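## Task

Take the foam block off the desk and put it on the counter, without knocking any of the desk's cartons to the floor and without the robot falling or being left tilted.

## Robot and tools

ROBOT. A wheeled base (0.76 m long, 0.64 m wide) whose four wheels all steer. On it sits a Z-folding body (ankle, knee, waist), a chest with two 7-joint arms (left, right), parallel-jaw grippers, and a head camera. Each hand also has a wrist camera. Arm joints move at most 0.5 rad/s.

FRAMES. Base frame: origin on the floor under the base's turning centre, x ahead, y to the robot's left, z up, metres. Hand positions (left_hand, right_hand), chest and head_camera_pose are reported in it. The hand point is where the closed pads meet; fingers point along the hand's z, jaws close along its y. base_odometry is in the frame the base had at scene start, heading in rad, left positive.

TOOL move. All keys except cameras form one action. Allowed combinations: base and/or joints (plus optional speeds or min_time_s); target alone (optionally with min_time_s); or where alone. An empty call just reports state and images.
- base: one key only, a relative offset from where the base last measured itself. translate_m (m, + forward, -4.5 to 4.5), strafe_m (m, + left, -4.5 to 4.5), rotate_rad (rad, + counter-clockwise seen from above, -3.2 to 3.2). Wheels first re-steer, up to about 1.1 s. The base does not stop on contact.
- joints: absolute angles in rad, keyed by name, e.g. body_ankle_rad (-1.082 to 0), body_knee_rad (0 to 2.653), body_waist_pitch_rad (-1.907 to 1.039), body_waist_roll_rad, body_waist_yaw_rad, left_/right_arm_joint1..7_rad, left_/right_gripper_rad (0 open, 0.090 m gap; -0.45 about 0.050 m; -0.91 shut), head_yaw_rad, head_roll_rad, head_pitch_rad (+ looks down). Body postures as (ankle, knee, waist pitch): stand -0.8636, 1.434, -0.6306; tall -0.2, 0.4, -0.2; low -1, 2.3, -1.3; bow -0.9, 1.3, 0.2; lean -0.8636, 1.434, -0.194; stoop -0.4, 0.7, 0.2. Left arm rest: 1.759, -1.166, -1.575, -1.764, -0.427, 0, 0; left fold: 2.445, -1.518, -1.534, -2.102, -0.31, 0.586, 0.209; the right arm mirrors these with joints 1, 3, 5, 7 negated. |joint6|+|joint7| must stay at or below 1.87.
- target: one hand's absolute pose in the base frame: side ("left"/"right"), x, y, z in m (-3 to 3), pitch_deg (90 fingers down, 0 level; -30 to 95), heading_deg (0 forward, + counter-clockwise), optional roll_deg (fixes which way up the camera side is; 0 and 180 both level) and arc (true permits a checked curved path). The body stays still. Up to 60 cm straight-line moves; a too-long one may report "short (part of ...)", so repeat the same call.
- where: 1 to 12 [u, v] pixels of the latest full head_camera image (672x420); returns base-frame points from depth, or "no place". Use a fresh image after the head or base moves.
- speeds: per-action top speeds (base 0.04-1.4 m/s or 0.1-1.78 rad/s; body 0.1-1.21 rad/s; head 0.3-2.5; gripper 0.1-8.5). min_time_s: 0.1 to 8 s minimum for arm and head motions.
- cameras: list from head_camera, left_wrist_camera, right_wrist_camera, all.

Other tools: wait (seconds 0 to 10, optional cameras) lets the scene run; zoom_image (camera, region [x0,y0,x1,y1], at most 504x504) enlarges part of that camera's newest picture; read_manual gives licence text only; finished_scene (scene number) ends the current scene irreversibly, and must be the last call in that reply for the first scene.

RESULTS. move reads "done" or the worst status. Hand status: reached (within 10 mm and 2 degrees), short (with error), or refused (nothing moved, reason given). Other words: off_target (may still push), contact_stop and time_out (target dropped, holding), not_followed (self-collision check withheld the arm), unfinished. A hand resting short of its goal after set-down usually means the held item touches something. Gripper stopping wider than commanded means it is holding something. arms_held 1 means both arms are frozen by collision detection; arm commands are refused until the load is removed (move base/body, lower the item, or open the gripper). base_tilt gives lean in degrees. MOTOR HOT, OVER-TEMPERATURE FAULT and torque-fault lines mean an arm is paused.

HOW TO WORK. Look with head_camera, locate the item with where, drive close with the unused arm folded, pick with fingers pointing down where possible, lift, drive or turn toward the counter, lower until it rests, open, withdraw. Fold and unfold arms away from furniture; unfold before bowing for low reaches.

AVOID. Tipping: never set ankle or knee alone to 0 from stand, and don't drive while bent past bow, stooped with both arms out, or with a heavy load far out. Don't bump the desk so cartons fall, don't drop or throw the item, don't slam into furniture, and never let the two arms strike or squeeze each other. Avoid long pushes against things (heat, torque faults). Unknown keys make a call invalid; out-of-range values are refused, and a refusal cancels the remaining move and wait calls in that reply.

Each tool is called by a JSON object that holds its "api" and its "payload", one argument or row to a line.

## Session

{"api": "move", "payload": {

}}

Scene clock: 0.00 s.
Joint torques (N m): no reading
base_odometry: x=+0.000 y=+0.000 heading=+0.000
turned_by_wheels: +0.000
turned_by_imu: +0.000
base_tilt: forward=+0.2 right=+0.8
base_status: not commanded
joint_positions: body_ankle_rad=-0.864 body_knee_rad=+1.434 body_waist_pitch_rad=-0.631 body_waist_roll_rad=+0.000 body_waist_yaw_rad=+0.000 left_arm_joint1_rad=+1.723 left_arm_joint2_rad=-1.172 left_arm_joint3_rad=-1.590 left_arm_joint4_rad=-1.792 left_arm_joint5_rad=-0.442 left_arm_joint6_rad=-0.013 left_arm_joint7_rad=+0.012 left_gripper_rad=+0.000 right_arm_joint1_rad=-1.808 right_arm_joint2_rad=-1.183 right_arm_joint3_rad=+1.531 right_arm_joint4_rad=-1.729 right_arm_joint5_rad=+0.421 right_arm_joint6_rad=+0.076 right_arm_joint7_rad=+0.011 right_gripper_rad=+0.000 head_yaw_rad=+0.000 head_roll_rad=+0.000 head_pitch_rad=+0.000
joint_status: not commanded
arms_held: 0
arms_held_load: -
chest: x=+0.0060 y=+0.0000 z=+1.1944 quat_wxyz=(+1.000, +0.000, -0.030, +0.000) (m; base frame)
head_camera_pose: x=+0.0707 y=+0.0277 z=+1.5641 quat_wxyz=(+0.405, -0.582, +0.563, -0.423) (m; base frame)
left_hand: x=+0.6100 y=+0.3243 z=+0.9900 quat_wxyz=(+0.037, +0.659, -0.005, +0.751) pitch_deg=-7.6 heading_deg=-3.2 roll_deg=+177.6 fingers_toward=(+0.99, -0.06, +0.13) jaws_along=(-0.06, -1.00, +0.04) (m; base frame)
right_hand: x=+0.5850 y=-0.2948 z=+0.8629 quat_wxyz=(+0.053, -0.748, -0.023, -0.661) pitch_deg=+6.9 heading_deg=+6.4 roll_deg=+182.8 fingers_toward=(+0.99, +0.11, -0.12) jaws_along=(+0.10, -0.99, -0.05) (m; base frame)
pictures: head_camera, left_wrist_camera, right_wrist_camera
camera_calibration:
left_wrist_camera: T_world_to_cam=[[0.0559657, 0.99748, -0.0436151, -0.321217], [-0.580885, 0.0680589, 0.811136, -0.455787], [0.81206, -0.0200604, 0.58323, -0.934336], [0, 0, 0, 1]] pos_world=[0.511954, 0.332685, 0.900628]
right_wrist_camera: T_world_to_cam=[[-0.119015, 0.992468, 0.0290212, 0.332186], [-0.405897, -0.075308, 0.910811, -0.564221], [0.906136, 0.0966208, 0.411802, -0.718667], [0, 0, 0, 1]] pos_world=[0.46173, -0.302737, 0.800207]

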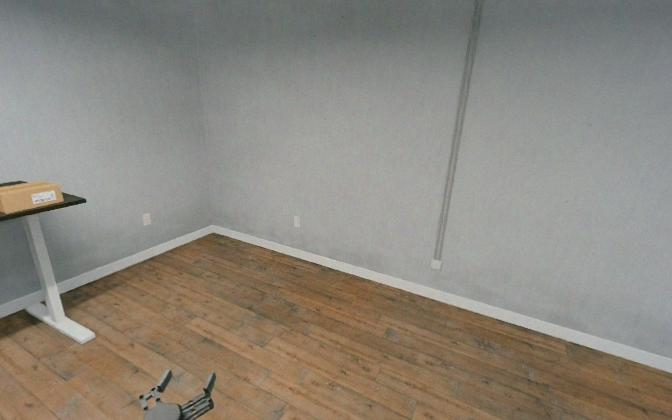

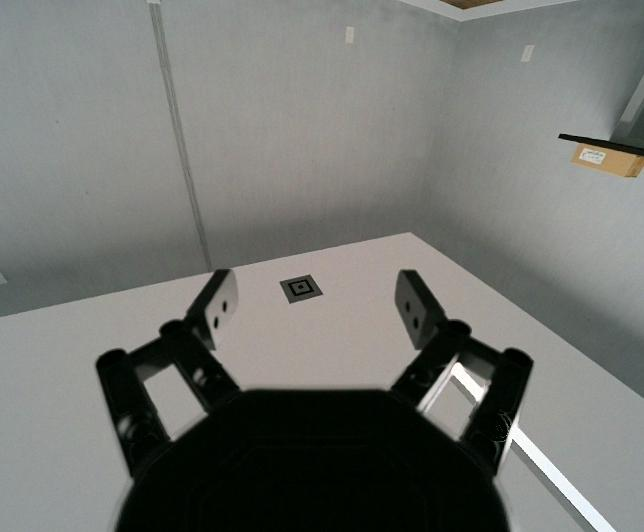

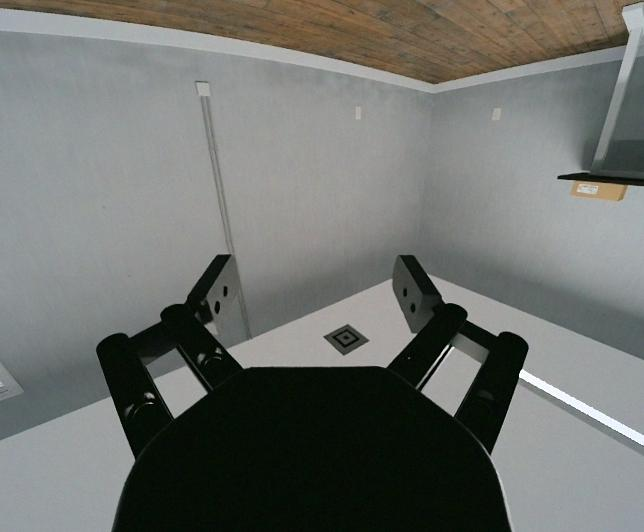

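{"api": "move", "payload": {
  "joints": {"head_yaw_rad": 1.0},
  "speeds": {"head_yaw_rad": 2.5},
  "cameras": ["head_camera"]
}}

{"api": "move", "payload": {
  "joints": {"head_yaw_rad": -1.2},
  "speeds": {"head_yaw_rad": 2.5},
  "cameras": ["head_camera"]
}}

Scene clock: 2.60 s.
Joint torques (N m): left_arm=[-16.22 10.14 -5.74 -14 0.08 -2.49 -0.02] | right_arm=[14.33 7.58 5.64 -14.35 0.18 -2.41 0.06]
move: done
base_odometry: x=+0.000 y=+0.000 heading=+0.000
turned_by_wheels: +0.000
turned_by_imu: +0.000
base_tilt: forward=+0.1 right=+0.8
base_status: not commanded
joint_positions: body_ankle_rad=-0.864 body_knee_rad=+1.434 body_waist_pitch_rad=-0.631 body_waist_roll_rad=+0.000 body_waist_yaw_rad=+0.000 left_arm_joint1_rad=+1.723 left_arm_joint2_rad=-1.172 left_arm_joint3_rad=-1.590 left_arm_joint4_rad=-1.792 left_arm_joint5_rad=-0.442 left_arm_joint6_rad=-0.013 left_arm_joint7_rad=+0.012 left_gripper_rad=+0.000 right_arm_joint1_rad=-1.808 right_arm_joint2_rad=-1.183 right_arm_joint3_rad=+1.531 right_arm_joint4_rad=-1.729 right_arm_joint5_rad=+0.421 right_arm_joint6_rad=+0.076 right_arm_joint7_rad=+0.011 right_gripper_rad=+0.000 head_yaw_rad=+1.000 head_roll_rad=+0.000 head_pitch_rad=+0.000
joint_status: all done
arms_held: 0
arms_held_load: -
chest: x=+0.0060 y=+0.0000 z=+1.1944 quat_wxyz=(+1.000, +0.000, -0.030, +0.000) (m; base frame)
head_camera_pose: x=+0.0016 y=+0.0989 z=+1.5599 quat_wxyz=(+0.542, -0.792, +0.203, -0.194) (m; base frame)
left_hand: x=+0.6100 y=+0.3243 z=+0.9900 quat_wxyz=(+0.037, +0.659, -0.005, +0.751) pitch_deg=-7.6 heading_deg=-3.2 roll_deg=+177.6 fingers_toward=(+0.99, -0.06, +0.13) jaws_along=(-0.06, -1.00, +0.04) (m; base frame)
right_hand: x=+0.5850 y=-0.2948 z=+0.8629 quat_wxyz=(+0.053, -0.748, -0.023, -0.661) pitch_deg=+6.9 heading_deg=+6.4 roll_deg=+182.8 fingers_toward=(+0.99, +0.11, -0.12) jaws_along=(+0.10, -0.99, -0.05) (m; base frame)
pictures: head_camera
camera_calibration:
head_camera: T_world_to_cam=[[0.842281, -0.53201, 0.0867644, -0.0840658], [-0.112388, -0.330747, -0.937003, 1.49449], [0.527192, 0.779469, -0.338374, 0.449884], [0, 0, 0, 1]] pos_world=[0.00159487, 0.0989048, 1.55987]

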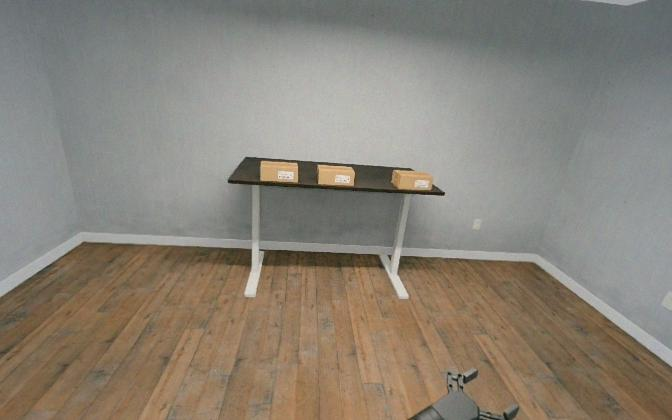

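Scene clock: 4.03 s.
Joint torques (N m): left_arm=[-16.5 10.64 -5.74 -13.99 0.09 -2.51 0.09] | right_arm=[14.63 7.63 5.74 -14.38 0.12 -2.26 0.03]
move: done
base_odometry: x=+0.000 y=+0.000 heading=+0.000
turned_by_wheels: +0.000
turned_by_imu: +0.000
base_tilt: forward=+0.2 right=+0.8
base_status: not commanded
joint_positions: body_ankle_rad=-0.864 body_knee_rad=+1.434 body_waist_pitch_rad=-0.631 body_waist_roll_rad=+0.000 body_waist_yaw_rad=+0.000 left_arm_joint1_rad=+1.723 left_arm_joint2_rad=-1.172 left_arm_joint3_rad=-1.590 left_arm_joint4_rad=-1.792 left_arm_joint5_rad=-0.442 left_arm_joint6_rad=-0.013 left_arm_joint7_rad=+0.012 left_gripper_rad=+0.000 right_arm_joint1_rad=-1.808 right_arm_joint2_rad=-1.183 right_arm_joint3_rad=+1.531 right_arm_joint4_rad=-1.729 right_arm_joint5_rad=+0.421 right_arm_joint6_rad=+0.076 right_arm_joint7_rad=+0.011 right_gripper_rad=+0.000 head_yaw_rad=-1.200 head_roll_rad=+0.000 head_pitch_rad=+0.000
joint_status: all done
arms_held: 0
arms_held_load: -
chest: x=+0.0060 y=+0.0000 z=+1.1944 quat_wxyz=(+1.000, +0.000, -0.030, +0.000) (m; base frame)
head_camera_pose: x=+0.0328 y=-0.0830 z=+1.5618 quat_wxyz=(+0.116, -0.149, +0.808, -0.559) (m; base frame)
left_hand: x=+0.6100 y=+0.3243 z=+0.9900 quat_wxyz=(+0.037, +0.659, -0.005, +0.751) pitch_deg=-7.6 heading_deg=-3.2 roll_deg=+177.6 fingers_toward=(+0.99, -0.06, +0.13) jaws_along=(-0.06, -1.00, +0.04) (m; base frame)
right_hand: x=+0.5850 y=-0.2948 z=+0.8629 quat_wxyz=(+0.053, -0.748, -0.023, -0.661) pitch_deg=+6.9 heading_deg=+6.4 roll_deg=+182.8 fingers_toward=(+0.99, +0.11, -0.12) jaws_along=(+0.10, -0.99, -0.05) (m; base frame)
pictures: head_camera
camera_calibration:
head_camera: T_world_to_cam=[[-0.928647, -0.370408, -0.0203013, 0.0314981], [-0.111588, 0.331116, -0.936969, 1.49446], [0.353783, -0.867848, -0.348823, 0.461145], [0, 0, 0, 1]] pos_world=[0.0328699, -0.0829685, 1.56176]

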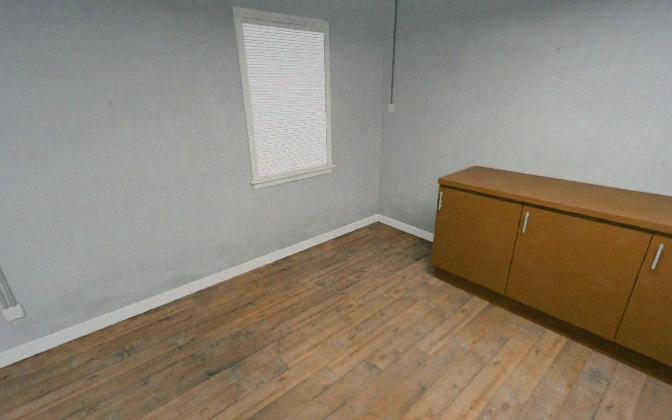

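{"api": "move", "payload": {
  "where": [
    [440,182],
    [475,168],
    [555,204],
    [667,228],
    [667,205],
    [560,183]
  ]
}}

{"api": "move", "payload": {
  "joints": {"head_yaw_rad": 0.0},
  "base": {"rotate_rad": 0.98},
  "speeds": {"rotate_rad": 1.4, "head_yaw_rad": 2.5},
  "cameras": ["head_camera"]
}}

{"api": "zoom_image", "payload": {
  "camera": "head_camera",
  "region": [200, 130, 480, 305]
}}

Scene clock: 5.70 s.
Joint torques (N m): left_arm=[-16.39 10.37 -5.81 -13.97 0.14 -2.55 0.04] | right_arm=[14.24 8.23 6.03 -14.5 0.06 -2.37 0.04]
base_odometry: x=+0.000 y=+0.000 heading=+0.000
turned_by_wheels: +0.000
turned_by_imu: +0.000
base_tilt: forward=+0.1 right=+0.8
where, head_camera: pixel (440, 182): x +0.181, y -2.528, z +0.899; pixel (475, 168): x -0.058, y -2.902, z +0.939; pixel (555, 204): x -0.486, y -2.186, z +0.914; pixel (667, 228): no place (The depth camera has no reading there.); pixel (667, 205): no place (The depth camera has no reading there.); pixel (560, 183): x -0.598, y -2.636, z +0.929. By the robot's depth camera.
base_status: not commanded
joint_positions: body_ankle_rad=-0.864 body_knee_rad=+1.434 body_waist_pitch_rad=-0.631 body_waist_roll_rad=+0.000 body_waist_yaw_rad=+0.000 left_arm_joint1_rad=+1.723 left_arm_joint2_rad=-1.172 left_arm_joint3_rad=-1.590 left_arm_joint4_rad=-1.792 left_arm_joint5_rad=-0.442 left_arm_joint6_rad=-0.013 left_arm_joint7_rad=+0.012 left_gripper_rad=+0.000 right_arm_joint1_rad=-1.808 right_arm_joint2_rad=-1.183 right_arm_joint3_rad=+1.531 right_arm_joint4_rad=-1.729 right_arm_joint5_rad=+0.421 right_arm_joint6_rad=+0.076 right_arm_joint7_rad=+0.011 right_gripper_rad=+0.000 head_yaw_rad=-1.200 head_roll_rad=+0.000 head_pitch_rad=+0.000
joint_status: all done
arms_held: 0
arms_held_load: -
chest: x=+0.0060 y=+0.0000 z=+1.1944 quat_wxyz=(+1.000, +0.000, -0.030, +0.000) (m; base frame)
head_camera_pose: x=+0.0328 y=-0.0830 z=+1.5618 quat_wxyz=(+0.116, -0.149, +0.808, -0.559) (m; base frame)
left_hand: x=+0.6100 y=+0.3243 z=+0.9900 quat_wxyz=(+0.037, +0.659, -0.005, +0.751) pitch_deg=-7.6 heading_deg=-3.2 roll_deg=+177.6 fingers_toward=(+0.99, -0.06, +0.13) jaws_along=(-0.06, -1.00, +0.04) (m; base frame)
right_hand: x=+0.5850 y=-0.2948 z=+0.8629 quat_wxyz=(+0.053, -0.748, -0.023, -0.661) pitch_deg=+6.9 heading_deg=+6.4 roll_deg=+182.8 fingers_toward=(+0.99, +0.11, -0.12) jaws_along=(+0.10, -0.99, -0.05) (m; base frame)
pictures: none

Scene clock: 8.20 s.
Joint torques (N m): left_arm=[-16.67 10.25 -5.44 -14.13 -0.11 -2.52 0.08] | right_arm=[14.28 7.52 5.87 -14.23 -0.01 -2.23 -0.04]
move: done
base_odometry: x=+0.000 y=+0.000 heading=+0.980
turned_by_wheels: +0.980
turned_by_imu: +0.974
base_tilt: forward=+0.1 right=+0.9
base_status: done
joint_positions: body_ankle_rad=-0.864 body_knee_rad=+1.434 body_waist_pitch_rad=-0.631 body_waist_roll_rad=+0.000 body_waist_yaw_rad=+0.000 left_arm_joint1_rad=+1.724 left_arm_joint2_rad=-1.172 left_arm_joint3_rad=-1.591 left_arm_joint4_rad=-1.792 left_arm_joint5_rad=-0.442 left_arm_joint6_rad=-0.013 left_arm_joint7_rad=+0.012 left_gripper_rad=+0.000 right_arm_joint1_rad=-1.807 right_arm_joint2_rad=-1.183 right_arm_joint3_rad=+1.530 right_arm_joint4_rad=-1.730 right_arm_joint5_rad=+0.421 right_arm_joint6_rad=+0.076 right_arm_joint7_rad=+0.011 right_gripper_rad=+0.000 head_yaw_rad=+0.000 head_roll_rad=+0.000 head_pitch_rad=+0.000
joint_status: all done
arms_held: 0
arms_held_load: -
chest: x=+0.0060 y=+0.0000 z=+1.1944 quat_wxyz=(+1.000, +0.000, -0.030, +0.000) (m; base frame)
head_camera_pose: x=+0.0707 y=+0.0277 z=+1.5640 quat_wxyz=(+0.405, -0.582, +0.563, -0.423) (m; base frame)
left_hand: x=+0.6098 y=+0.3247 z=+0.9897 quat_wxyz=(+0.036, +0.659, -0.005, +0.751) pitch_deg=-7.5 heading_deg=-3.2 roll_deg=+177.6 fingers_toward=(+0.99, -0.05, +0.13) jaws_along=(-0.06, -1.00, +0.04) (m; base frame)
right_hand: x=+0.5854 y=-0.2945 z=+0.8636 quat_wxyz=(+0.053, -0.747, -0.024, -0.662) pitch_deg=+6.8 heading_deg=+6.4 roll_deg=+182.8 fingers_toward=(+0.99, +0.11, -0.12) jaws_along=(+0.11, -0.99, -0.05) (m; base frame)
pictures: head_camera
camera_calibration:
head_camera: T_world_to_cam=[[0.00731608, -0.999309, 0.0364415, -0.0297875], [-0.312814, -0.0369006, -0.949097, 1.50757], [0.949786, -0.00445574, -0.312868, 0.422394], [0, 0, 0, 1]] pos_world=[0.0706222, 0.0277453, 1.56407]

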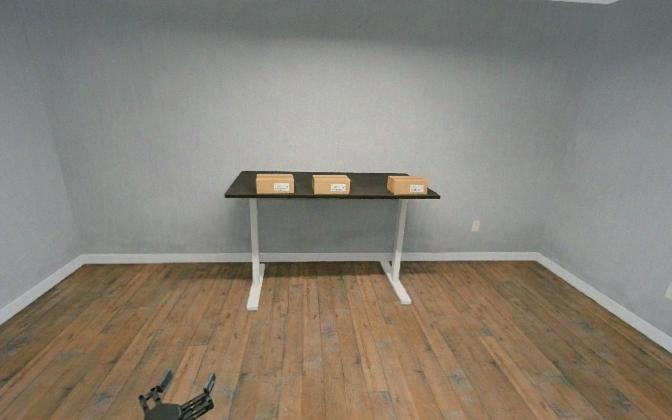

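Scaled by 1.800.

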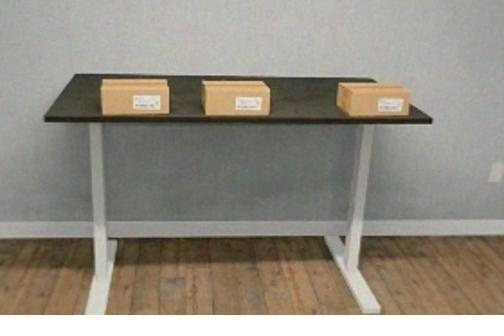

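{"api": "move", "payload": {
  "where": [
    [240,195],
    [437,195],
    [273,187],
    [330,187],
    [408,188],
    [250,176],
    [400,176],
    [293,196],
    [275,178],
    [330,178]
  ]
}}

{"api": "move", "payload": {
  "base": {"translate_m": 1.3},
  "joints": {"body_ankle_rad": -0.2, "body_knee_rad": 0.4, "body_waist_pitch_rad": -0.2},
  "speeds": {"translate_m": 1.0, "body_ankle_rad": 0.7},
  "cameras": ["head_camera"]
}}

{"api": "zoom_image", "payload": {
  "camera": "head_camera",
  "region": [150, 150, 600, 400]
}}

Scene clock: 9.83 s.
Joint torques (N m): left_arm=[-16.54 10.37 -5.54 -13.97 0.08 -2.51 0.03] | right_arm=[14.25 7.28 5.95 -14.22 -0.03 -2.31 -0.03]
base_odometry: x=+0.000 y=+0.000 heading=+0.980
turned_by_wheels: +0.000
turned_by_imu: +0.000
base_tilt: forward=+0.1 right=+0.9
where, head_camera: pixel (240, 195): x +2.084, y +0.643, z +0.976; pixel (437, 195): x +2.289, y -0.702, z +0.970; pixel (273, 187): x +2.144, y +0.439, z +1.022; pixel (330, 187): x +2.202, y +0.061, z +1.022; pixel (408, 188): x +2.289, y -0.491, z +1.013; pixel (250, 176): x +2.624, y +0.718, z +0.981; pixel (400, 176): x +2.379, y -0.444, z +1.079; pixel (293, 196): x +2.156, y +0.308, z +0.962; pixel (275, 178): x +2.169, y +0.429, z +1.078; pixel (330, 178): x +2.244, y +0.064, z +1.075. By the robot's depth camera.
base_status: done
joint_positions: body_ankle_rad=-0.864 body_knee_rad=+1.434 body_waist_pitch_rad=-0.631 body_waist_roll_rad=+0.000 body_waist_yaw_rad=+0.000 left_arm_joint1_rad=+1.724 left_arm_joint2_rad=-1.172 left_arm_joint3_rad=-1.591 left_arm_joint4_rad=-1.792 left_arm_joint5_rad=-0.442 left_arm_joint6_rad=-0.013 left_arm_joint7_rad=+0.012 left_gripper_rad=+0.000 right_arm_joint1_rad=-1.807 right_arm_joint2_rad=-1.183 right_arm_joint3_rad=+1.530 right_arm_joint4_rad=-1.730 right_arm_joint5_rad=+0.421 right_arm_joint6_rad=+0.076 right_arm_joint7_rad=+0.011 right_gripper_rad=+0.000 head_yaw_rad=+0.000 head_roll_rad=+0.000 head_pitch_rad=+0.000
joint_status: all done
arms_held: 0
arms_held_load: -
chest: x=+0.0060 y=+0.0000 z=+1.1944 quat_wxyz=(+1.000, +0.000, -0.030, +0.000) (m; base frame)
head_camera_pose: x=+0.0707 y=+0.0277 z=+1.5640 quat_wxyz=(+0.405, -0.582, +0.563, -0.423) (m; base frame)
left_hand: x=+0.6098 y=+0.3247 z=+0.9897 quat_wxyz=(+0.036, +0.659, -0.005, +0.751) pitch_deg=-7.5 heading_deg=-3.2 roll_deg=+177.6 fingers_toward=(+0.99, -0.05, +0.13) jaws_along=(-0.06, -1.00, +0.04) (m; base frame)
right_hand: x=+0.5854 y=-0.2945 z=+0.8636 quat_wxyz=(+0.053, -0.747, -0.024, -0.662) pitch_deg=+6.8 heading_deg=+6.4 roll_deg=+182.8 fingers_toward=(+0.99, +0.11, -0.12) jaws_along=(+0.11, -0.99, -0.05) (m; base frame)
pictures: none

Scene clock: 14.73 s.
Joint torques (N m): left_arm=[-13.95 10.39 -5.75 -14.09 0.06 -2.54 0.02] | right_arm=[11.62 7.58 5.76 -14.15 0.06 -2.29 0.08]
move: done
base_odometry: x=+0.720 y=+1.082 heading=+0.982
turned_by_wheels: +0.003
turned_by_imu: +0.000
base_tilt: forward=+0.3 right=+0.9
base_status: done
joint_positions: body_ankle_rad=-0.200 body_knee_rad=+0.400 body_waist_pitch_rad=-0.200 body_waist_roll_rad=+0.000 body_waist_yaw_rad=+0.000 left_arm_joint1_rad=+1.721 left_arm_joint2_rad=-1.172 left_arm_joint3_rad=-1.590 left_arm_joint4_rad=-1.792 left_arm_joint5_rad=-0.442 left_arm_joint6_rad=-0.013 left_arm_joint7_rad=+0.012 left_gripper_rad=+0.000 right_arm_joint1_rad=-1.806 right_arm_joint2_rad=-1.183 right_arm_joint3_rad=+1.531 right_arm_joint4_rad=-1.729 right_arm_joint5_rad=+0.421 right_arm_joint6_rad=+0.076 right_arm_joint7_rad=+0.011 right_gripper_rad=+0.000 head_yaw_rad=+0.000 head_roll_rad=+0.000 head_pitch_rad=+0.000
joint_status: all done
arms_held: 0
arms_held_load: -
chest: x=+0.1062 y=+0.0000 z=+1.3667 quat_wxyz=(+1.000, +0.000, +0.000, +0.000) (m; base frame)
head_camera_pose: x=+0.1931 y=+0.0277 z=+1.7318 quat_wxyz=(+0.388, -0.595, +0.575, -0.405) (m; base frame)
left_hand: x=+0.6971 y=+0.3244 z=+1.1272 quat_wxyz=(+0.037, +0.681, -0.004, +0.732) pitch_deg=-4.2 heading_deg=-3.2 roll_deg=+177.4 fingers_toward=(+1.00, -0.06, +0.07) jaws_along=(-0.06, -1.00, +0.04) (m; base frame)
right_hand: x=+0.6648 y=-0.2948 z=+1.0019 quat_wxyz=(+0.053, -0.767, -0.022, -0.639) pitch_deg=+10.2 heading_deg=+6.4 roll_deg=+183.2 fingers_toward=(+0.98, +0.11, -0.18) jaws_along=(+0.10, -0.99, -0.05) (m; base frame)
pictures: head_camera
camera_calibration:
head_camera: T_world_to_cam=[[0.00943726, -0.999316, 0.0357482, -0.0361035], [-0.369789, -0.0367032, -0.928391, 1.68019], [0.929068, -0.00445783, -0.369883, 0.461212], [0, 0, 0, 1]] pos_world=[0.193159, 0.0276455, 1.73176]

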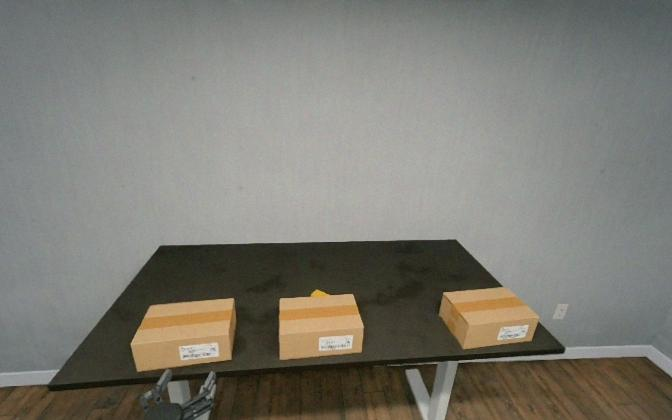

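Scaled by 1.120.

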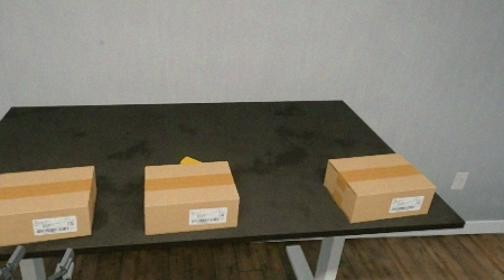

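{"api": "move", "payload": {
  "where": [
    [319,294],
    [313,294],
    [326,295],
    [281,297],
    [353,296],
    [280,357],
    [362,350],
    [300,271],
    [240,367],
    [450,359],
    [258,320],
    [400,320]
  ]
}}

{"api": "zoom_image", "payload": {
  "camera": "head_camera",
  "region": [270, 270, 380, 370]
}}

Scene clock: 15.73 s.
Joint torques (N m): left_arm=[-14.21 10.93 -5.73 -14 0.16 -2.49 0.02] | right_arm=[12.13 7.3 5.75 -14.12 0.09 -2.31 0.09]
base_odometry: x=+0.720 y=+1.082 heading=+0.982
turned_by_wheels: +0.000
turned_by_imu: +0.000
base_tilt: forward=+0.1 right=+0.8
where, head_camera: pixel (319, 294): x +1.167, y +0.071, z +1.011; pixel (313, 294): x +1.163, y +0.093, z +1.013; pixel (326, 295): x +1.164, y +0.046, z +1.010; pixel (281, 297): x +1.198, y +0.216, z +0.968; pixel (353, 296): x +1.087, y -0.046, z +1.067; pixel (280, 357): x +0.906, y +0.170, z +0.978; pixel (362, 350): x +0.958, y -0.075, z +0.963; pixel (300, 271): x +1.375, y +0.164, z +0.972; pixel (240, 367): x +0.877, y +0.279, z +0.966; pixel (450, 359): x +0.954, y -0.350, z +0.943; pixel (258, 320): x +1.071, y +0.273, z +0.966; pixel (400, 320): x +1.097, y -0.217, z +0.966. By the robot's depth camera.
base_status: done
joint_positions: body_ankle_rad=-0.200 body_knee_rad=+0.400 body_waist_pitch_rad=-0.200 body_waist_roll_rad=+0.000 body_waist_yaw_rad=+0.000 left_arm_joint1_rad=+1.721 left_arm_joint2_rad=-1.172 left_arm_joint3_rad=-1.590 left_arm_joint4_rad=-1.792 left_arm_joint5_rad=-0.442 left_arm_joint6_rad=-0.013 left_arm_joint7_rad=+0.012 left_gripper_rad=+0.000 right_arm_joint1_rad=-1.806 right_arm_joint2_rad=-1.183 right_arm_joint3_rad=+1.531 right_arm_joint4_rad=-1.729 right_arm_joint5_rad=+0.421 right_arm_joint6_rad=+0.076 right_arm_joint7_rad=+0.011 right_gripper_rad=+0.000 head_yaw_rad=+0.000 head_roll_rad=+0.000 head_pitch_rad=+0.000
joint_status: all done
arms_held: 0
arms_held_load: -
chest: x=+0.1062 y=+0.0000 z=+1.3667 quat_wxyz=(+1.000, +0.000, +0.000, +0.000) (m; base frame)
head_camera_pose: x=+0.1931 y=+0.0277 z=+1.7318 quat_wxyz=(+0.388, -0.595, +0.575, -0.405) (m; base frame)
left_hand: x=+0.6971 y=+0.3244 z=+1.1272 quat_wxyz=(+0.037, +0.681, -0.004, +0.732) pitch_deg=-4.2 heading_deg=-3.2 roll_deg=+177.4 fingers_toward=(+1.00, -0.06, +0.07) jaws_along=(-0.06, -1.00, +0.04) (m; base frame)
right_hand: x=+0.6648 y=-0.2948 z=+1.0019 quat_wxyz=(+0.053, -0.767, -0.022, -0.639) pitch_deg=+10.2 heading_deg=+6.4 roll_deg=+183.2 fingers_toward=(+0.98, +0.11, -0.18) jaws_along=(+0.10, -0.99, -0.05) (m; base frame)
pictures: none

Scaled by 4.582.
This view is cut from an older image: the scene may have changed since it was taken.

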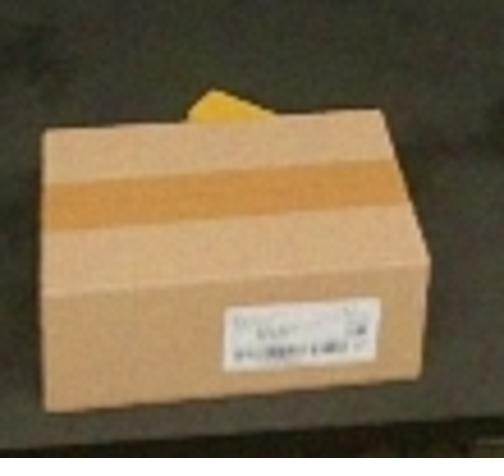

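{"api": "move", "payload": {
  "joints": {"right_arm_joint1_rad": -2.445, "right_arm_joint2_rad": -1.518, "right_arm_joint3_rad": 1.534, "right_arm_joint4_rad": -2.102, "right_arm_joint5_rad": 0.31, "right_arm_joint6_rad": 0.586, "right_arm_joint7_rad": -0.209}
}}

{"api": "move", "payload": {
  "target": {"side":"left","x":0.55,"y":0.25,"z":1.55,"pitch_deg":60,"heading_deg":0,"roll_deg":180,"arc":true},
  "cameras": ["head_camera"]
}}

Scene clock: 22.00 s.
Joint torques (N m): left_arm=[-14.17 10.43 -5.7 -14.15 0.12 -2.46 0.03] | right_arm=[-5.53 -0.9 0.57 -13.67 -0.43 -1.11 -0.05]
move: done
base_odometry: x=+0.720 y=+1.082 heading=+0.982
turned_by_wheels: +0.000
turned_by_imu: -0.001
base_tilt: forward=+0.2 right=+0.9
base_status: not commanded
joint_positions: body_ankle_rad=-0.200 body_knee_rad=+0.400 body_waist_pitch_rad=-0.200 body_waist_roll_rad=+0.000 body_waist_yaw_rad=+0.000 left_arm_joint1_rad=+1.721 left_arm_joint2_rad=-1.172 left_arm_joint3_rad=-1.590 left_arm_joint4_rad=-1.792 left_arm_joint5_rad=-0.442 left_arm_joint6_rad=-0.013 left_arm_joint7_rad=+0.012 left_gripper_rad=+0.000 right_arm_joint1_rad=-2.442 right_arm_joint2_rad=-1.516 right_arm_joint3_rad=+1.534 right_arm_joint4_rad=-2.101 right_arm_joint5_rad=+0.311 right_arm_joint6_rad=+0.585 right_arm_joint7_rad=-0.208 right_gripper_rad=+0.000 head_yaw_rad=+0.000 head_roll_rad=+0.000 head_pitch_rad=+0.000
joint_status: all done
arms_held: 0
arms_held_load: -
chest: x=+0.1062 y=+0.0000 z=+1.3667 quat_wxyz=(+1.000, +0.000, +0.000, +0.000) (m; base frame)
head_camera_pose: x=+0.1931 y=+0.0277 z=+1.7318 quat_wxyz=(+0.388, -0.595, +0.575, -0.405) (m; base frame)
left_hand: x=+0.6971 y=+0.3244 z=+1.1272 quat_wxyz=(+0.037, +0.681, -0.004, +0.732) pitch_deg=-4.2 heading_deg=-3.2 roll_deg=+177.4 fingers_toward=(+1.00, -0.06, +0.07) jaws_along=(-0.06, -1.00, +0.04) (m; base frame)
right_hand: x=+0.3603 y=-0.2399 z=+0.8009 quat_wxyz=(+0.031, -0.949, +0.095, -0.300) pitch_deg=+54.9 heading_deg=+0.2 roll_deg=+191.6 fingers_toward=(+0.58, +0.00, -0.82) jaws_along=(-0.16, -0.98, -0.12) (m; base frame)
pictures: none

Scene clock: 22.30 s.
Joint torques (N m): left_arm=[-14.13 10.49 -5.8 -14.04 0.09 -2.5 -0.04] | right_arm=[-5.35 -0.33 0.58 -13.5 -0.38 -1.14 -0.17]
move: refused
base_odometry: x=+0.720 y=+1.082 heading=+0.982
turned_by_wheels: +0.000
turned_by_imu: +0.000
base_tilt: forward=+0.2 right=+0.8
base_status: not commanded
joint_positions: body_ankle_rad=-0.200 body_knee_rad=+0.400 body_waist_pitch_rad=-0.200 body_waist_roll_rad=+0.000 body_waist_yaw_rad=+0.000 left_arm_joint1_rad=+1.721 left_arm_joint2_rad=-1.172 left_arm_joint3_rad=-1.590 left_arm_joint4_rad=-1.792 left_arm_joint5_rad=-0.442 left_arm_joint6_rad=-0.013 left_arm_joint7_rad=+0.012 left_gripper_rad=+0.000 right_arm_joint1_rad=-2.442 right_arm_joint2_rad=-1.516 right_arm_joint3_rad=+1.534 right_arm_joint4_rad=-2.101 right_arm_joint5_rad=+0.311 right_arm_joint6_rad=+0.585 right_arm_joint7_rad=-0.208 right_gripper_rad=+0.000 head_yaw_rad=+0.000 head_roll_rad=+0.000 head_pitch_rad=+0.000
joint_status: not commanded
arms_held: 0
arms_held_load: -
chest: x=+0.1062 y=+0.0000 z=+1.3667 quat_wxyz=(+1.000, +0.000, +0.000, +0.000) (m; base frame)
head_camera_pose: x=+0.1931 y=+0.0277 z=+1.7318 quat_wxyz=(+0.388, -0.595, +0.575, -0.405) (m; base frame)
left_hand: x=+0.6971 y=+0.3244 z=+1.1272 quat_wxyz=(+0.037, +0.681, -0.004, +0.732) pitch_deg=-4.2 heading_deg=-3.2 roll_deg=+177.4 fingers_toward=(+1.00, -0.06, +0.07) jaws_along=(-0.06, -1.00, +0.04) (m; base frame)
left_hand_status: refused: no posture of the arm gets there (left_arm_joint2_rad would come within 0.1 rad of its limit): the closest leaves the hand 367 mm and 124.0 deg from the pose. Nothing moved.
right_hand: x=+0.3603 y=-0.2399 z=+0.8009 quat_wxyz=(+0.031, -0.949, +0.095, -0.300) pitch_deg=+54.9 heading_deg=+0.2 roll_deg=+191.6 fingers_toward=(+0.58, +0.00, -0.82) jaws_along=(-0.16, -0.98, -0.12) (m; base frame)
pictures: head_camera
camera_calibration:
head_camera: T_world_to_cam=[[0.0093399, -0.999316, 0.0357861, -0.0361504], [-0.369671, -0.036703, -0.928437, 1.68025], [0.929116, -0.00455759, -0.369761, 0.460995], [0, 0, 0, 1]] pos_world=[0.193159, 0.0276454, 1.73176]

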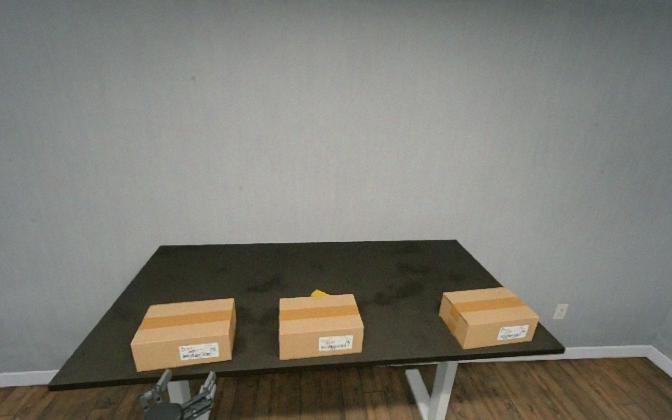

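{"api": "move", "payload": {
  "target": {"side":"left","x":0.58,"y":0.25,"z":1.4,"pitch_deg":50,"heading_deg":0,"arc":true}
}}

{"api": "move", "payload": {
  "joints": {"body_ankle_rad": -0.4, "body_knee_rad": 0.7, "body_waist_pitch_rad": 0.2,"head_pitch_rad":0.1},
  "cameras": ["head_camera"]
}}

Scene clock: 28.63 s.
Joint torques (N m): left_arm=[-15.5 8.32 -5.83 12.4 0.93 1 -0.16] | right_arm=[-5.45 -1.27 0.51 -13.47 -0.46 -1.24 -0.33]
move: done
base_odometry: x=+0.720 y=+1.082 heading=+0.982
turned_by_wheels: +0.000
turned_by_imu: -0.001
base_tilt: forward=+0.2 right=+0.8
base_status: not commanded
joint_positions: body_ankle_rad=-0.200 body_knee_rad=+0.400 body_waist_pitch_rad=-0.200 body_waist_roll_rad=+0.000 body_waist_yaw_rad=+0.000 left_arm_joint1_rad=+1.473 left_arm_joint2_rad=+1.082 left_arm_joint3_rad=-1.896 left_arm_joint4_rad=-1.876 left_arm_joint5_rad=-0.022 left_arm_joint6_rad=-0.742 left_arm_joint7_rad=-0.589 left_gripper_rad=+0.000 right_arm_joint1_rad=-2.443 right_arm_joint2_rad=-1.516 right_arm_joint3_rad=+1.534 right_arm_joint4_rad=-2.102 right_arm_joint5_rad=+0.311 right_arm_joint6_rad=+0.585 right_arm_joint7_rad=-0.208 right_gripper_rad=+0.000 head_yaw_rad=+0.000 head_roll_rad=+0.000 head_pitch_rad=+0.000
joint_status: not commanded
arms_held: 0
arms_held_load: -
chest: x=+0.1062 y=+0.0000 z=+1.3667 quat_wxyz=(+1.000, +0.000, +0.000, +0.000) (m; base frame)
head_camera_pose: x=+0.1931 y=+0.0277 z=+1.7318 quat_wxyz=(+0.388, -0.595, +0.575, -0.405) (m; base frame)
left_hand: x=+0.5805 y=+0.2496 z=+1.3991 quat_wxyz=(-0.341, +0.001, -0.940, +0.003) pitch_deg=+50.1 heading_deg=-0.4 roll_deg=-0.5 fingers_toward=(+0.64, +0.00, -0.77) jaws_along=(+0.00, +1.00, -0.01) (m; base frame)
left_hand_status: reached (checked arc, turning the hand the other way up, to end with the hand's camera side up, planned for 4.9 s): 1 mm and 0.3 deg off.
right_hand: x=+0.3599 y=-0.2398 z=+0.8008 quat_wxyz=(+0.031, -0.949, +0.095, -0.300) pitch_deg=+54.9 heading_deg=+0.2 roll_deg=+191.6 fingers_toward=(+0.58, +0.00, -0.82) jaws_along=(-0.16, -0.98, -0.12) (m; base frame)
pictures: none

Scene clock: 31.30 s.
Joint torques (N m): left_arm=[-22.59 7.89 -7 9.48 0.54 0.12 -0.17] | right_arm=[-18.06 -0.42 0 -8.33 -0.36 -0.24 -0.37]
move: done
base_odometry: x=+0.720 y=+1.082 heading=+0.982
turned_by_wheels: +0.000
turned_by_imu: +0.000
base_tilt: forward=+0.3 right=+0.8
base_status: not commanded
joint_positions: body_ankle_rad=-0.400 body_knee_rad=+0.700 body_waist_pitch_rad=+0.200 body_waist_roll_rad=+0.000 body_waist_yaw_rad=+0.000 left_arm_joint1_rad=+1.471 left_arm_joint2_rad=+1.083 left_arm_joint3_rad=-1.896 left_arm_joint4_rad=-1.876 left_arm_joint5_rad=-0.022 left_arm_joint6_rad=-0.743 left_arm_joint7_rad=-0.589 left_gripper_rad=+0.000 right_arm_joint1_rad=-2.443 right_arm_joint2_rad=-1.516 right_arm_joint3_rad=+1.534 right_arm_joint4_rad=-2.102 right_arm_joint5_rad=+0.311 right_arm_joint6_rad=+0.585 right_arm_joint7_rad=-0.208 right_gripper_rad=+0.000 head_yaw_rad=+0.000 head_roll_rad=+0.000 head_pitch_rad=+0.100
joint_status: all done
arms_held: 0
arms_held_load: -
chest: x=+0.2935 y=+0.0000 z=+1.2801 quat_wxyz=(+0.969, +0.000, +0.247, +0.000) (m; base frame)
head_camera_pose: x=+0.5489 y=+0.0277 z=+1.5450 quat_wxyz=(+0.201, -0.688, +0.664, -0.212) (m; base frame)
left_hand: x=+0.7256 y=+0.2496 z=+1.0821 quat_wxyz=(-0.099, +0.001, -0.995, +0.002) pitch_deg=+78.6 heading_deg=-1.2 roll_deg=-1.3 fingers_toward=(+0.20, +0.00, -0.98) jaws_along=(+0.00, +1.00, +0.00) (m; base frame)
right_hand: x=+0.2451 y=-0.2398 z=+0.6619 quat_wxyz=(+0.006, -0.993, +0.100, -0.056) pitch_deg=+83.5 heading_deg=+0.8 roll_deg=+192.3 fingers_toward=(+0.11, +0.00, -0.99) jaws_along=(-0.20, -0.98, -0.02) (m; base frame)
pictures: head_camera
camera_calibration:
head_camera: T_world_to_cam=[[0.0279126, -0.999316, 0.0242667, -0.0251863], [-0.829261, -0.0367044, -0.557655, 1.31775], [0.558164, -0.00455778, -0.829718, 0.975736], [0, 0, 0, 1]] pos_world=[0.548842, 0.0276454, 1.54505]

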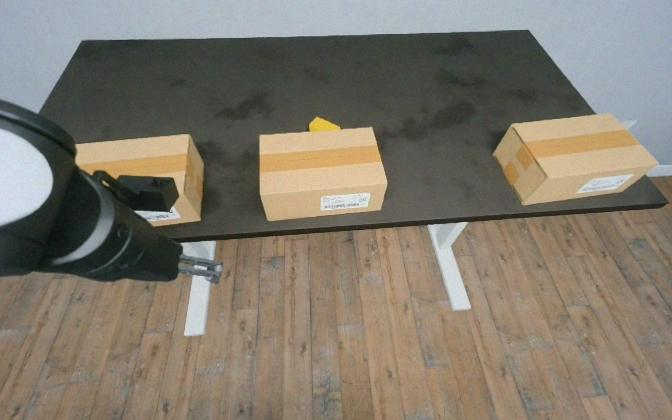

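{"api": "move", "payload": {
  "target": {"side":"left","x":0.74,"y":0.22,"z":1.25,"pitch_deg":85,"heading_deg":0,"arc":true}
}}

{"api": "move", "payload": {
  "base": {"translate_m": 0.36},
  "joints": {"head_pitch_rad":0.3},
  "cameras": ["head_camera","left_wrist_camera"]
}}

Scene clock: 32.47 s.
Joint torques (N m): left_arm=[-23.02 8.09 -6.94 9.5 0.54 0.15 -0.15] | right_arm=[-17.22 -0.76 -0.02 -8.28 -0.42 -0.23 -0.34]
move: refused
base_odometry: x=+0.720 y=+1.082 heading=+0.982
turned_by_wheels: +0.000
turned_by_imu: +0.000
base_tilt: forward=+0.2 right=+0.9
base_status: not commanded
joint_positions: body_ankle_rad=-0.400 body_knee_rad=+0.700 body_waist_pitch_rad=+0.200 body_waist_roll_rad=+0.000 body_waist_yaw_rad=+0.000 left_arm_joint1_rad=+1.471 left_arm_joint2_rad=+1.083 left_arm_joint3_rad=-1.896 left_arm_joint4_rad=-1.876 left_arm_joint5_rad=-0.022 left_arm_joint6_rad=-0.743 left_arm_joint7_rad=-0.589 left_gripper_rad=+0.000 right_arm_joint1_rad=-2.443 right_arm_joint2_rad=-1.516 right_arm_joint3_rad=+1.534 right_arm_joint4_rad=-2.102 right_arm_joint5_rad=+0.311 right_arm_joint6_rad=+0.585 right_arm_joint7_rad=-0.208 right_gripper_rad=+0.000 head_yaw_rad=+0.000 head_roll_rad=+0.000 head_pitch_rad=+0.100
joint_status: not commanded
arms_held: 0
arms_held_load: -
chest: x=+0.2935 y=+0.0000 z=+1.2801 quat_wxyz=(+0.969, +0.000, +0.247, +0.000) (m; base frame)
head_camera_pose: x=+0.5489 y=+0.0277 z=+1.5450 quat_wxyz=(+0.201, -0.688, +0.664, -0.212) (m; base frame)
left_hand: x=+0.7256 y=+0.2496 z=+1.0821 quat_wxyz=(-0.099, +0.001, -0.995, +0.002) pitch_deg=+78.6 heading_deg=-1.2 roll_deg=-1.3 fingers_toward=(+0.20, +0.00, -0.98) jaws_along=(+0.00, +1.00, +0.00) (m; base frame)
left_hand_status: refused: no posture of the arm gets there (left_arm_joint6_rad would come within 0.1 rad of its limit): the closest leaves the hand 48 mm and 14.6 deg from the pose. Nothing moved. A plan exists at "pitch_deg" 55.
right_hand: x=+0.2451 y=-0.2398 z=+0.6619 quat_wxyz=(+0.006, -0.993, +0.100, -0.056) pitch_deg=+83.5 heading_deg=+0.8 roll_deg=+192.3 fingers_toward=(+0.11, +0.00, -0.99) jaws_along=(-0.20, -0.98, -0.02) (m; base frame)
pictures: none

not run: a stop came earlier in this reply.

{"api": "move", "payload": {
  "target": {"side":"left","x":0.74,"y":0.22,"z":1.2,"pitch_deg":65,"heading_deg":-10,"arc":true}
}}

{"api": "move", "payload": {
  "base": {"translate_m": 0.36},
  "joints": {"head_pitch_rad":0.3},
  "cameras": ["head_camera","left_wrist_camera"]
}}

Scene clock: 34.77 s.
Joint torques (N m): left_arm=[-19.28 6.28 -7.63 11.81 0.6 0.59 0.45] | right_arm=[-17.09 -0.97 0.09 -8.32 -0.45 -0.2 -0.35]
move: done
base_odometry: x=+0.720 y=+1.082 heading=+0.982
turned_by_wheels: +0.000
turned_by_imu: +0.000
base_tilt: forward=+0.2 right=+0.8
base_status: not commanded
joint_positions: body_ankle_rad=-0.400 body_knee_rad=+0.700 body_waist_pitch_rad=+0.200 body_waist_roll_rad=+0.000 body_waist_yaw_rad=+0.000 left_arm_joint1_rad=+1.214 left_arm_joint2_rad=+0.995 left_arm_joint3_rad=-1.989 left_arm_joint4_rad=-1.922 left_arm_joint5_rad=+0.084 left_arm_joint6_rad=-0.838 left_arm_joint7_rad=-0.561 left_gripper_rad=+0.000 right_arm_joint1_rad=-2.443 right_arm_joint2_rad=-1.516 right_arm_joint3_rad=+1.534 right_arm_joint4_rad=-2.102 right_arm_joint5_rad=+0.311 right_arm_joint6_rad=+0.585 right_arm_joint7_rad=-0.208 right_gripper_rad=+0.000 head_yaw_rad=+0.000 head_roll_rad=+0.000 head_pitch_rad=+0.100
joint_status: not commanded
arms_held: 0
arms_held_load: -
chest: x=+0.2935 y=+0.0000 z=+1.2801 quat_wxyz=(+0.969, +0.000, +0.247, +0.000) (m; base frame)
head_camera_pose: x=+0.5488 y=+0.0277 z=+1.5450 quat_wxyz=(+0.201, -0.688, +0.664, -0.212) (m; base frame)
left_hand: x=+0.7399 y=+0.2204 z=+1.1986 quat_wxyz=(-0.214, -0.085, -0.973, +0.017) pitch_deg=+65.2 heading_deg=-9.6 roll_deg=+0.4 fingers_toward=(+0.41, -0.07, -0.91) jaws_along=(+0.17, +0.99, +0.00) (m; base frame)
left_hand_status: reached (straight line, to end with the hand's camera side up, planned for 0.9 s): 1 mm and 0.2 deg off.
right_hand: x=+0.2451 y=-0.2398 z=+0.6619 quat_wxyz=(+0.006, -0.993, +0.100, -0.056) pitch_deg=+83.5 heading_deg=+0.8 roll_deg=+192.2 fingers_toward=(+0.11, +0.00, -0.99) jaws_along=(-0.20, -0.98, -0.02) (m; base frame)
pictures: none

Scene clock: 38.17 s.
Joint torques (N m): left_arm=[-18.2 6.12 -7.41 11.58 0.67 0.76 0.32] | right_arm=[-16.55 -0.74 0.02 -8.31 -0.31 -0.36 -0.35]
move: done
base_odometry: x=+0.920 y=+1.382 heading=+0.983
turned_by_wheels: +0.001
turned_by_imu: +0.000
base_tilt: forward=+0.2 right=+0.8
base_status: done
joint_positions: body_ankle_rad=-0.400 body_knee_rad=+0.700 body_waist_pitch_rad=+0.200 body_waist_roll_rad=+0.000 body_waist_yaw_rad=+0.000 left_arm_joint1_rad=+1.213 left_arm_joint2_rad=+0.995 left_arm_joint3_rad=-1.990 left_arm_joint4_rad=-1.922 left_arm_joint5_rad=+0.085 left_arm_joint6_rad=-0.839 left_arm_joint7_rad=-0.560 left_gripper_rad=+0.000 right_arm_joint1_rad=-2.444 right_arm_joint2_rad=-1.516 right_arm_joint3_rad=+1.534 right_arm_joint4_rad=-2.102 right_arm_joint5_rad=+0.311 right_arm_joint6_rad=+0.586 right_arm_joint7_rad=-0.208 right_gripper_rad=+0.000 head_yaw_rad=+0.000 head_roll_rad=+0.000 head_pitch_rad=+0.300
joint_status: all done
arms_held: 0
arms_held_load: -
chest: x=+0.2936 y=+0.0000 z=+1.2800 quat_wxyz=(+0.969, +0.000, +0.248, +0.000) (m; base frame)
head_camera_pose: x=+0.5529 y=+0.0277 z=+1.5163 quat_wxyz=(+0.134, -0.706, +0.681, -0.142) (m; base frame)
left_hand: x=+0.7399 y=+0.2202 z=+1.1992 quat_wxyz=(-0.215, -0.085, -0.973, +0.018) pitch_deg=+65.1 heading_deg=-9.7 roll_deg=+0.3 fingers_toward=(+0.42, -0.07, -0.91) jaws_along=(+0.17, +0.98, +0.00) (m; base frame)
right_hand: x=+0.2446 y=-0.2399 z=+0.6619 quat_wxyz=(+0.006, -0.993, +0.100, -0.056) pitch_deg=+83.6 heading_deg=+0.7 roll_deg=+192.2 fingers_toward=(+0.11, +0.00, -0.99) jaws_along=(-0.20, -0.98, -0.02) (m; base frame)
pictures: head_camera, left_wrist_camera
camera_calibration:
head_camera: T_world_to_cam=[[0.0321785, -0.999316, 0.0182305, -0.0178092], [-0.923593, -0.036702, -0.381614, 1.09035], [0.382022, -0.0045578, -0.924142, 1.19012], [0, 0, 0, 1]] pos_world=[0.552962, 0.0276454, 1.51626]
left_wrist_camera: T_world_to_cam=[[-0.174047, -0.984731, 0.0034698, 0.334677], [-0.983107, 0.17396, 0.0569012, 0.635779], [-0.056636, 0.0064923, -0.998374, 1.36968], [0, 0, 0, 1]] pos_world=[0.760862, 0.210074, 1.33011]

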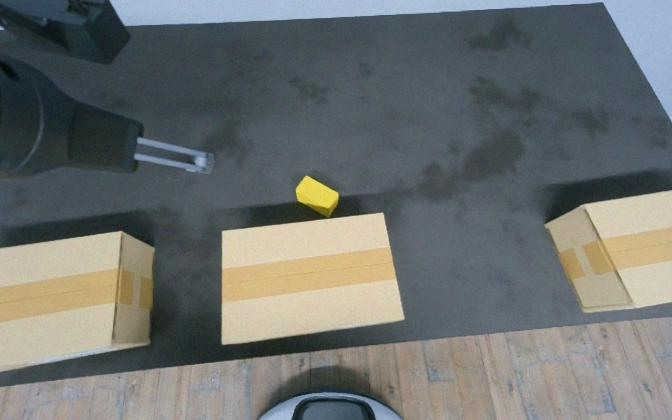

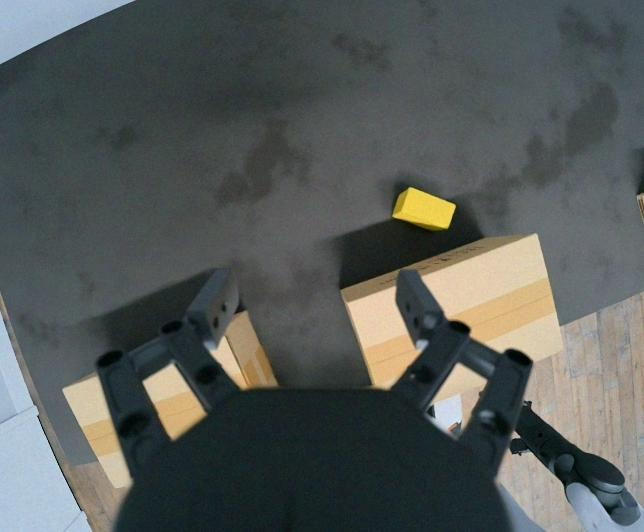

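{"api": "move", "payload": {
  "where": [
    [298,191],
    [307,178],
    [337,192],
    [332,215],
    [320,197],
    [313,204],
    [380,215],
    [225,231],
    [270,227]
  ]
}}

{"api": "zoom_image", "payload": {
  "camera": "head_camera",
  "region": [280, 160, 370, 235]
}}

Scene clock: 38.80 s.
Joint torques (N m): left_arm=[-18.71 5.74 -7.47 11.68 0.67 0.73 0.37] | right_arm=[-16.7 -0.56 -0.04 -8.33 -0.3 -0.37 -0.3]
base_odometry: x=+0.920 y=+1.382 heading=+0.983
turned_by_wheels: +0.000
turned_by_imu: +0.000
base_tilt: forward=+0.3 right=+0.8
where, head_camera: pixel (298, 191): x +0.798, y +0.093, z +1.002; pixel (307, 178): x +0.824, y +0.078, z +1.003; pixel (337, 192): x +0.821, y +0.023, z +0.955; pixel (332, 215): x +0.773, y +0.031, z +0.956; pixel (320, 197): x +0.788, y +0.053, z +1.001; pixel (313, 204): x +0.783, y +0.066, z +0.982; pixel (380, 215): x +0.737, y -0.044, z +1.055; pixel (225, 231): x +0.703, y +0.190, z +1.054; pixel (270, 227): x +0.711, y +0.124, z +1.054. By the robot's depth camera.
base_status: done
joint_positions: body_ankle_rad=-0.400 body_knee_rad=+0.700 body_waist_pitch_rad=+0.200 body_waist_roll_rad=+0.000 body_waist_yaw_rad=+0.000 left_arm_joint1_rad=+1.213 left_arm_joint2_rad=+0.995 left_arm_joint3_rad=-1.990 left_arm_joint4_rad=-1.922 left_arm_joint5_rad=+0.085 left_arm_joint6_rad=-0.839 left_arm_joint7_rad=-0.560 left_gripper_rad=+0.000 right_arm_joint1_rad=-2.444 right_arm_joint2_rad=-1.516 right_arm_joint3_rad=+1.534 right_arm_joint4_rad=-2.102 right_arm_joint5_rad=+0.311 right_arm_joint6_rad=+0.586 right_arm_joint7_rad=-0.208 right_gripper_rad=+0.000 head_yaw_rad=+0.000 head_roll_rad=+0.000 head_pitch_rad=+0.300
joint_status: all done
arms_held: 0
arms_held_load: -
chest: x=+0.2936 y=+0.0000 z=+1.2800 quat_wxyz=(+0.969, +0.000, +0.248, +0.000) (m; base frame)
head_camera_pose: x=+0.5529 y=+0.0277 z=+1.5163 quat_wxyz=(+0.134, -0.706, +0.681, -0.142) (m; base frame)
left_hand: x=+0.7399 y=+0.2202 z=+1.1992 quat_wxyz=(-0.215, -0.085, -0.973, +0.018) pitch_deg=+65.1 heading_deg=-9.7 roll_deg=+0.3 fingers_toward=(+0.42, -0.07, -0.91) jaws_along=(+0.17, +0.98, +0.00) (m; base frame)
right_hand: x=+0.2446 y=-0.2399 z=+0.6619 quat_wxyz=(+0.006, -0.993, +0.100, -0.056) pitch_deg=+83.6 heading_deg=+0.7 roll_deg=+192.2 fingers_toward=(+0.11, +0.00, -0.99) jaws_along=(-0.20, -0.98, -0.02) (m; base frame)
pictures: none

Scaled by 5.600.
This view is cut from an older image: the scene may have changed since it was taken.

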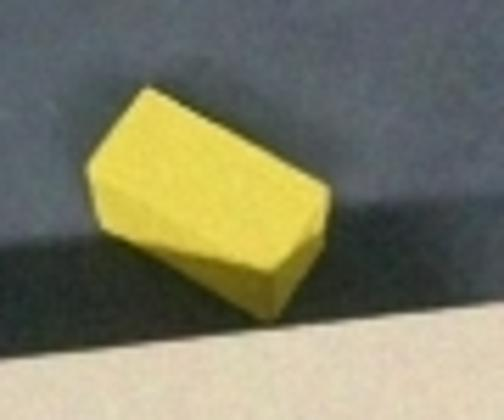

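{"api": "move", "payload": {
  "target": {"side":"left","x":0.80,"y":0.06,"z":1.1,"pitch_deg":90,"heading_deg":60,"roll_deg":0,"arc":true},
  "cameras": ["head_camera","left_wrist_camera"]
}}

{"api": "move", "payload": {
  "joints": {"left_gripper_rad":-0.2}
}}

Scene clock: 46.50 s.
Joint torques (N m): left_arm=[-31.58 -5.26 -1.67 13.44 -0.23 0.31 -0.22] | right_arm=[-16.94 -0.59 -0.21 -8.38 -0.25 -0.35 -0.36]
move: done
base_odometry: x=+0.920 y=+1.382 heading=+0.983
turned_by_wheels: +0.000
turned_by_imu: -0.001
base_tilt: forward=+0.2 right=+0.8
base_status: not commanded
joint_positions: body_ankle_rad=-0.400 body_knee_rad=+0.700 body_waist_pitch_rad=+0.200 body_waist_roll_rad=+0.000 body_waist_yaw_rad=+0.000 left_arm_joint1_rad=+1.927 left_arm_joint2_rad=+1.737 left_arm_joint3_rad=-1.977 left_arm_joint4_rad=-0.945 left_arm_joint5_rad=-1.347 left_arm_joint6_rad=-0.085 left_arm_joint7_rad=-1.347 left_gripper_rad=+0.000 right_arm_joint1_rad=-2.444 right_arm_joint2_rad=-1.516 right_arm_joint3_rad=+1.534 right_arm_joint4_rad=-2.102 right_arm_joint5_rad=+0.311 right_arm_joint6_rad=+0.586 right_arm_joint7_rad=-0.208 right_gripper_rad=+0.000 head_yaw_rad=+0.000 head_roll_rad=+0.000 head_pitch_rad=+0.300
joint_status: not commanded
arms_held: 0
arms_held_load: -
chest: x=+0.2936 y=+0.0000 z=+1.2800 quat_wxyz=(+0.969, +0.000, +0.248, +0.000) (m; base frame)
head_camera_pose: x=+0.5529 y=+0.0277 z=+1.5163 quat_wxyz=(+0.134, -0.706, +0.681, -0.142) (m; base frame)
left_hand: x=+0.8006 y=+0.0605 z=+1.1007 quat_wxyz=(+0.000, +0.500, -0.866, +0.001) pitch_deg=+89.9 heading_deg=+60.0 roll_deg=+0.0 fingers_toward=(+0.00, +0.00, -1.00) jaws_along=(-0.87, +0.50, +0.00) (m; base frame)
left_hand_status: reached (straight line, to end with the hand's camera side to the robot's left, planned for 3.5 s): 1 mm and 0.1 deg off.
right_hand: x=+0.2446 y=-0.2399 z=+0.6619 quat_wxyz=(+0.006, -0.993, +0.100, -0.056) pitch_deg=+83.6 heading_deg=+0.7 roll_deg=+192.2 fingers_toward=(+0.11, +0.00, -0.99) jaws_along=(-0.20, -0.98, -0.02) (m; base frame)
pictures: head_camera, left_wrist_camera
camera_calibration:
head_camera: T_world_to_cam=[[0.0321751, -0.999316, 0.018238, -0.0178187], [-0.923508, -0.0367027, -0.381819, 1.09062], [0.382228, -0.00455787, -0.924057, 1.18988], [0, 0, 0, 1]] pos_world=[0.552962, 0.0276454, 1.51626]
left_wrist_camera: T_world_to_cam=[[0.866912, -0.498395, 0.00810875, -0.679566], [-0.442559, -0.7621, 0.472595, -0.104824], [-0.229359, -0.413286, -0.881243, 1.31052], [0, 0, 0, 1]] pos_world=[0.843312, 0.123039, 1.20993]

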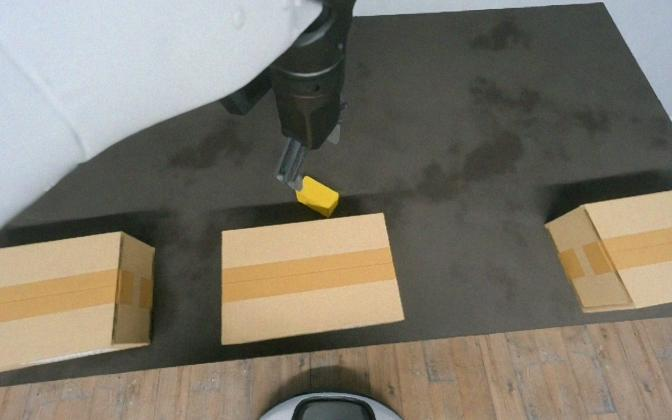

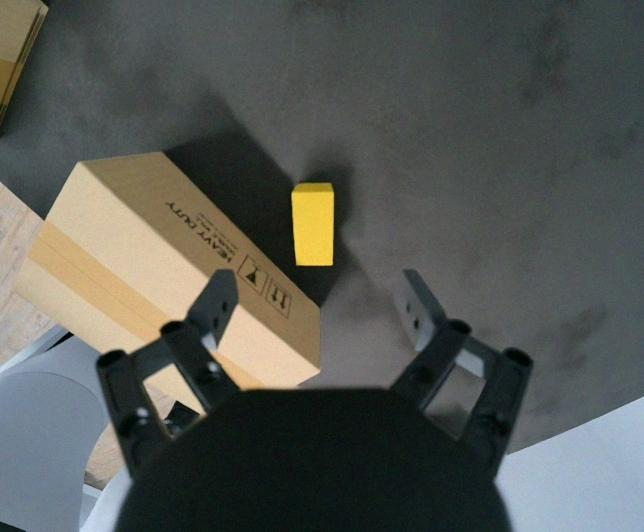

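Scene clock: 47.10 s.
Joint torques (N m): left_arm=[-31.52 -5.08 -1.76 13.51 -0.24 0.33 -0.15] | right_arm=[-17.11 -0.17 -0.03 -8.25 -0.4 -0.4 -0.37]
move: done
base_odometry: x=+0.920 y=+1.382 heading=+0.983
turned_by_wheels: +0.000
turned_by_imu: +0.000
base_tilt: forward=+0.2 right=+0.8
base_status: not commanded
joint_positions: body_ankle_rad=-0.400 body_knee_rad=+0.700 body_waist_pitch_rad=+0.200 body_waist_roll_rad=+0.000 body_waist_yaw_rad=+0.000 left_arm_joint1_rad=+1.927 left_arm_joint2_rad=+1.737 left_arm_joint3_rad=-1.977 left_arm_joint4_rad=-0.945 left_arm_joint5_rad=-1.347 left_arm_joint6_rad=-0.085 left_arm_joint7_rad=-1.347 left_gripper_rad=-0.200 right_arm_joint1_rad=-2.444 right_arm_joint2_rad=-1.516 right_arm_joint3_rad=+1.534 right_arm_joint4_rad=-2.102 right_arm_joint5_rad=+0.311 right_arm_joint6_rad=+0.586 right_arm_joint7_rad=-0.208 right_gripper_rad=+0.000 head_yaw_rad=+0.000 head_roll_rad=+0.000 head_pitch_rad=+0.300
joint_status: all done
arms_held: 0
arms_held_load: -
chest: x=+0.2936 y=+0.0000 z=+1.2800 quat_wxyz=(+0.969, +0.000, +0.248, +0.000) (m; base frame)
head_camera_pose: x=+0.5529 y=+0.0277 z=+1.5163 quat_wxyz=(+0.134, -0.706, +0.681, -0.142) (m; base frame)
left_hand: x=+0.8006 y=+0.0605 z=+1.1008 quat_wxyz=(+0.000, +0.500, -0.866, +0.001) pitch_deg=+89.9 heading_deg=+60.0 roll_deg=+0.0 fingers_toward=(+0.00, +0.00, -1.00) jaws_along=(-0.87, +0.50, +0.00) (m; base frame)
right_hand: x=+0.2446 y=-0.2399 z=+0.6619 quat_wxyz=(+0.006, -0.993, +0.100, -0.056) pitch_deg=+83.6 heading_deg=+0.7 roll_deg=+192.2 fingers_toward=(+0.11, +0.00, -0.99) jaws_along=(-0.20, -0.98, -0.02) (m; base frame)
pictures: none


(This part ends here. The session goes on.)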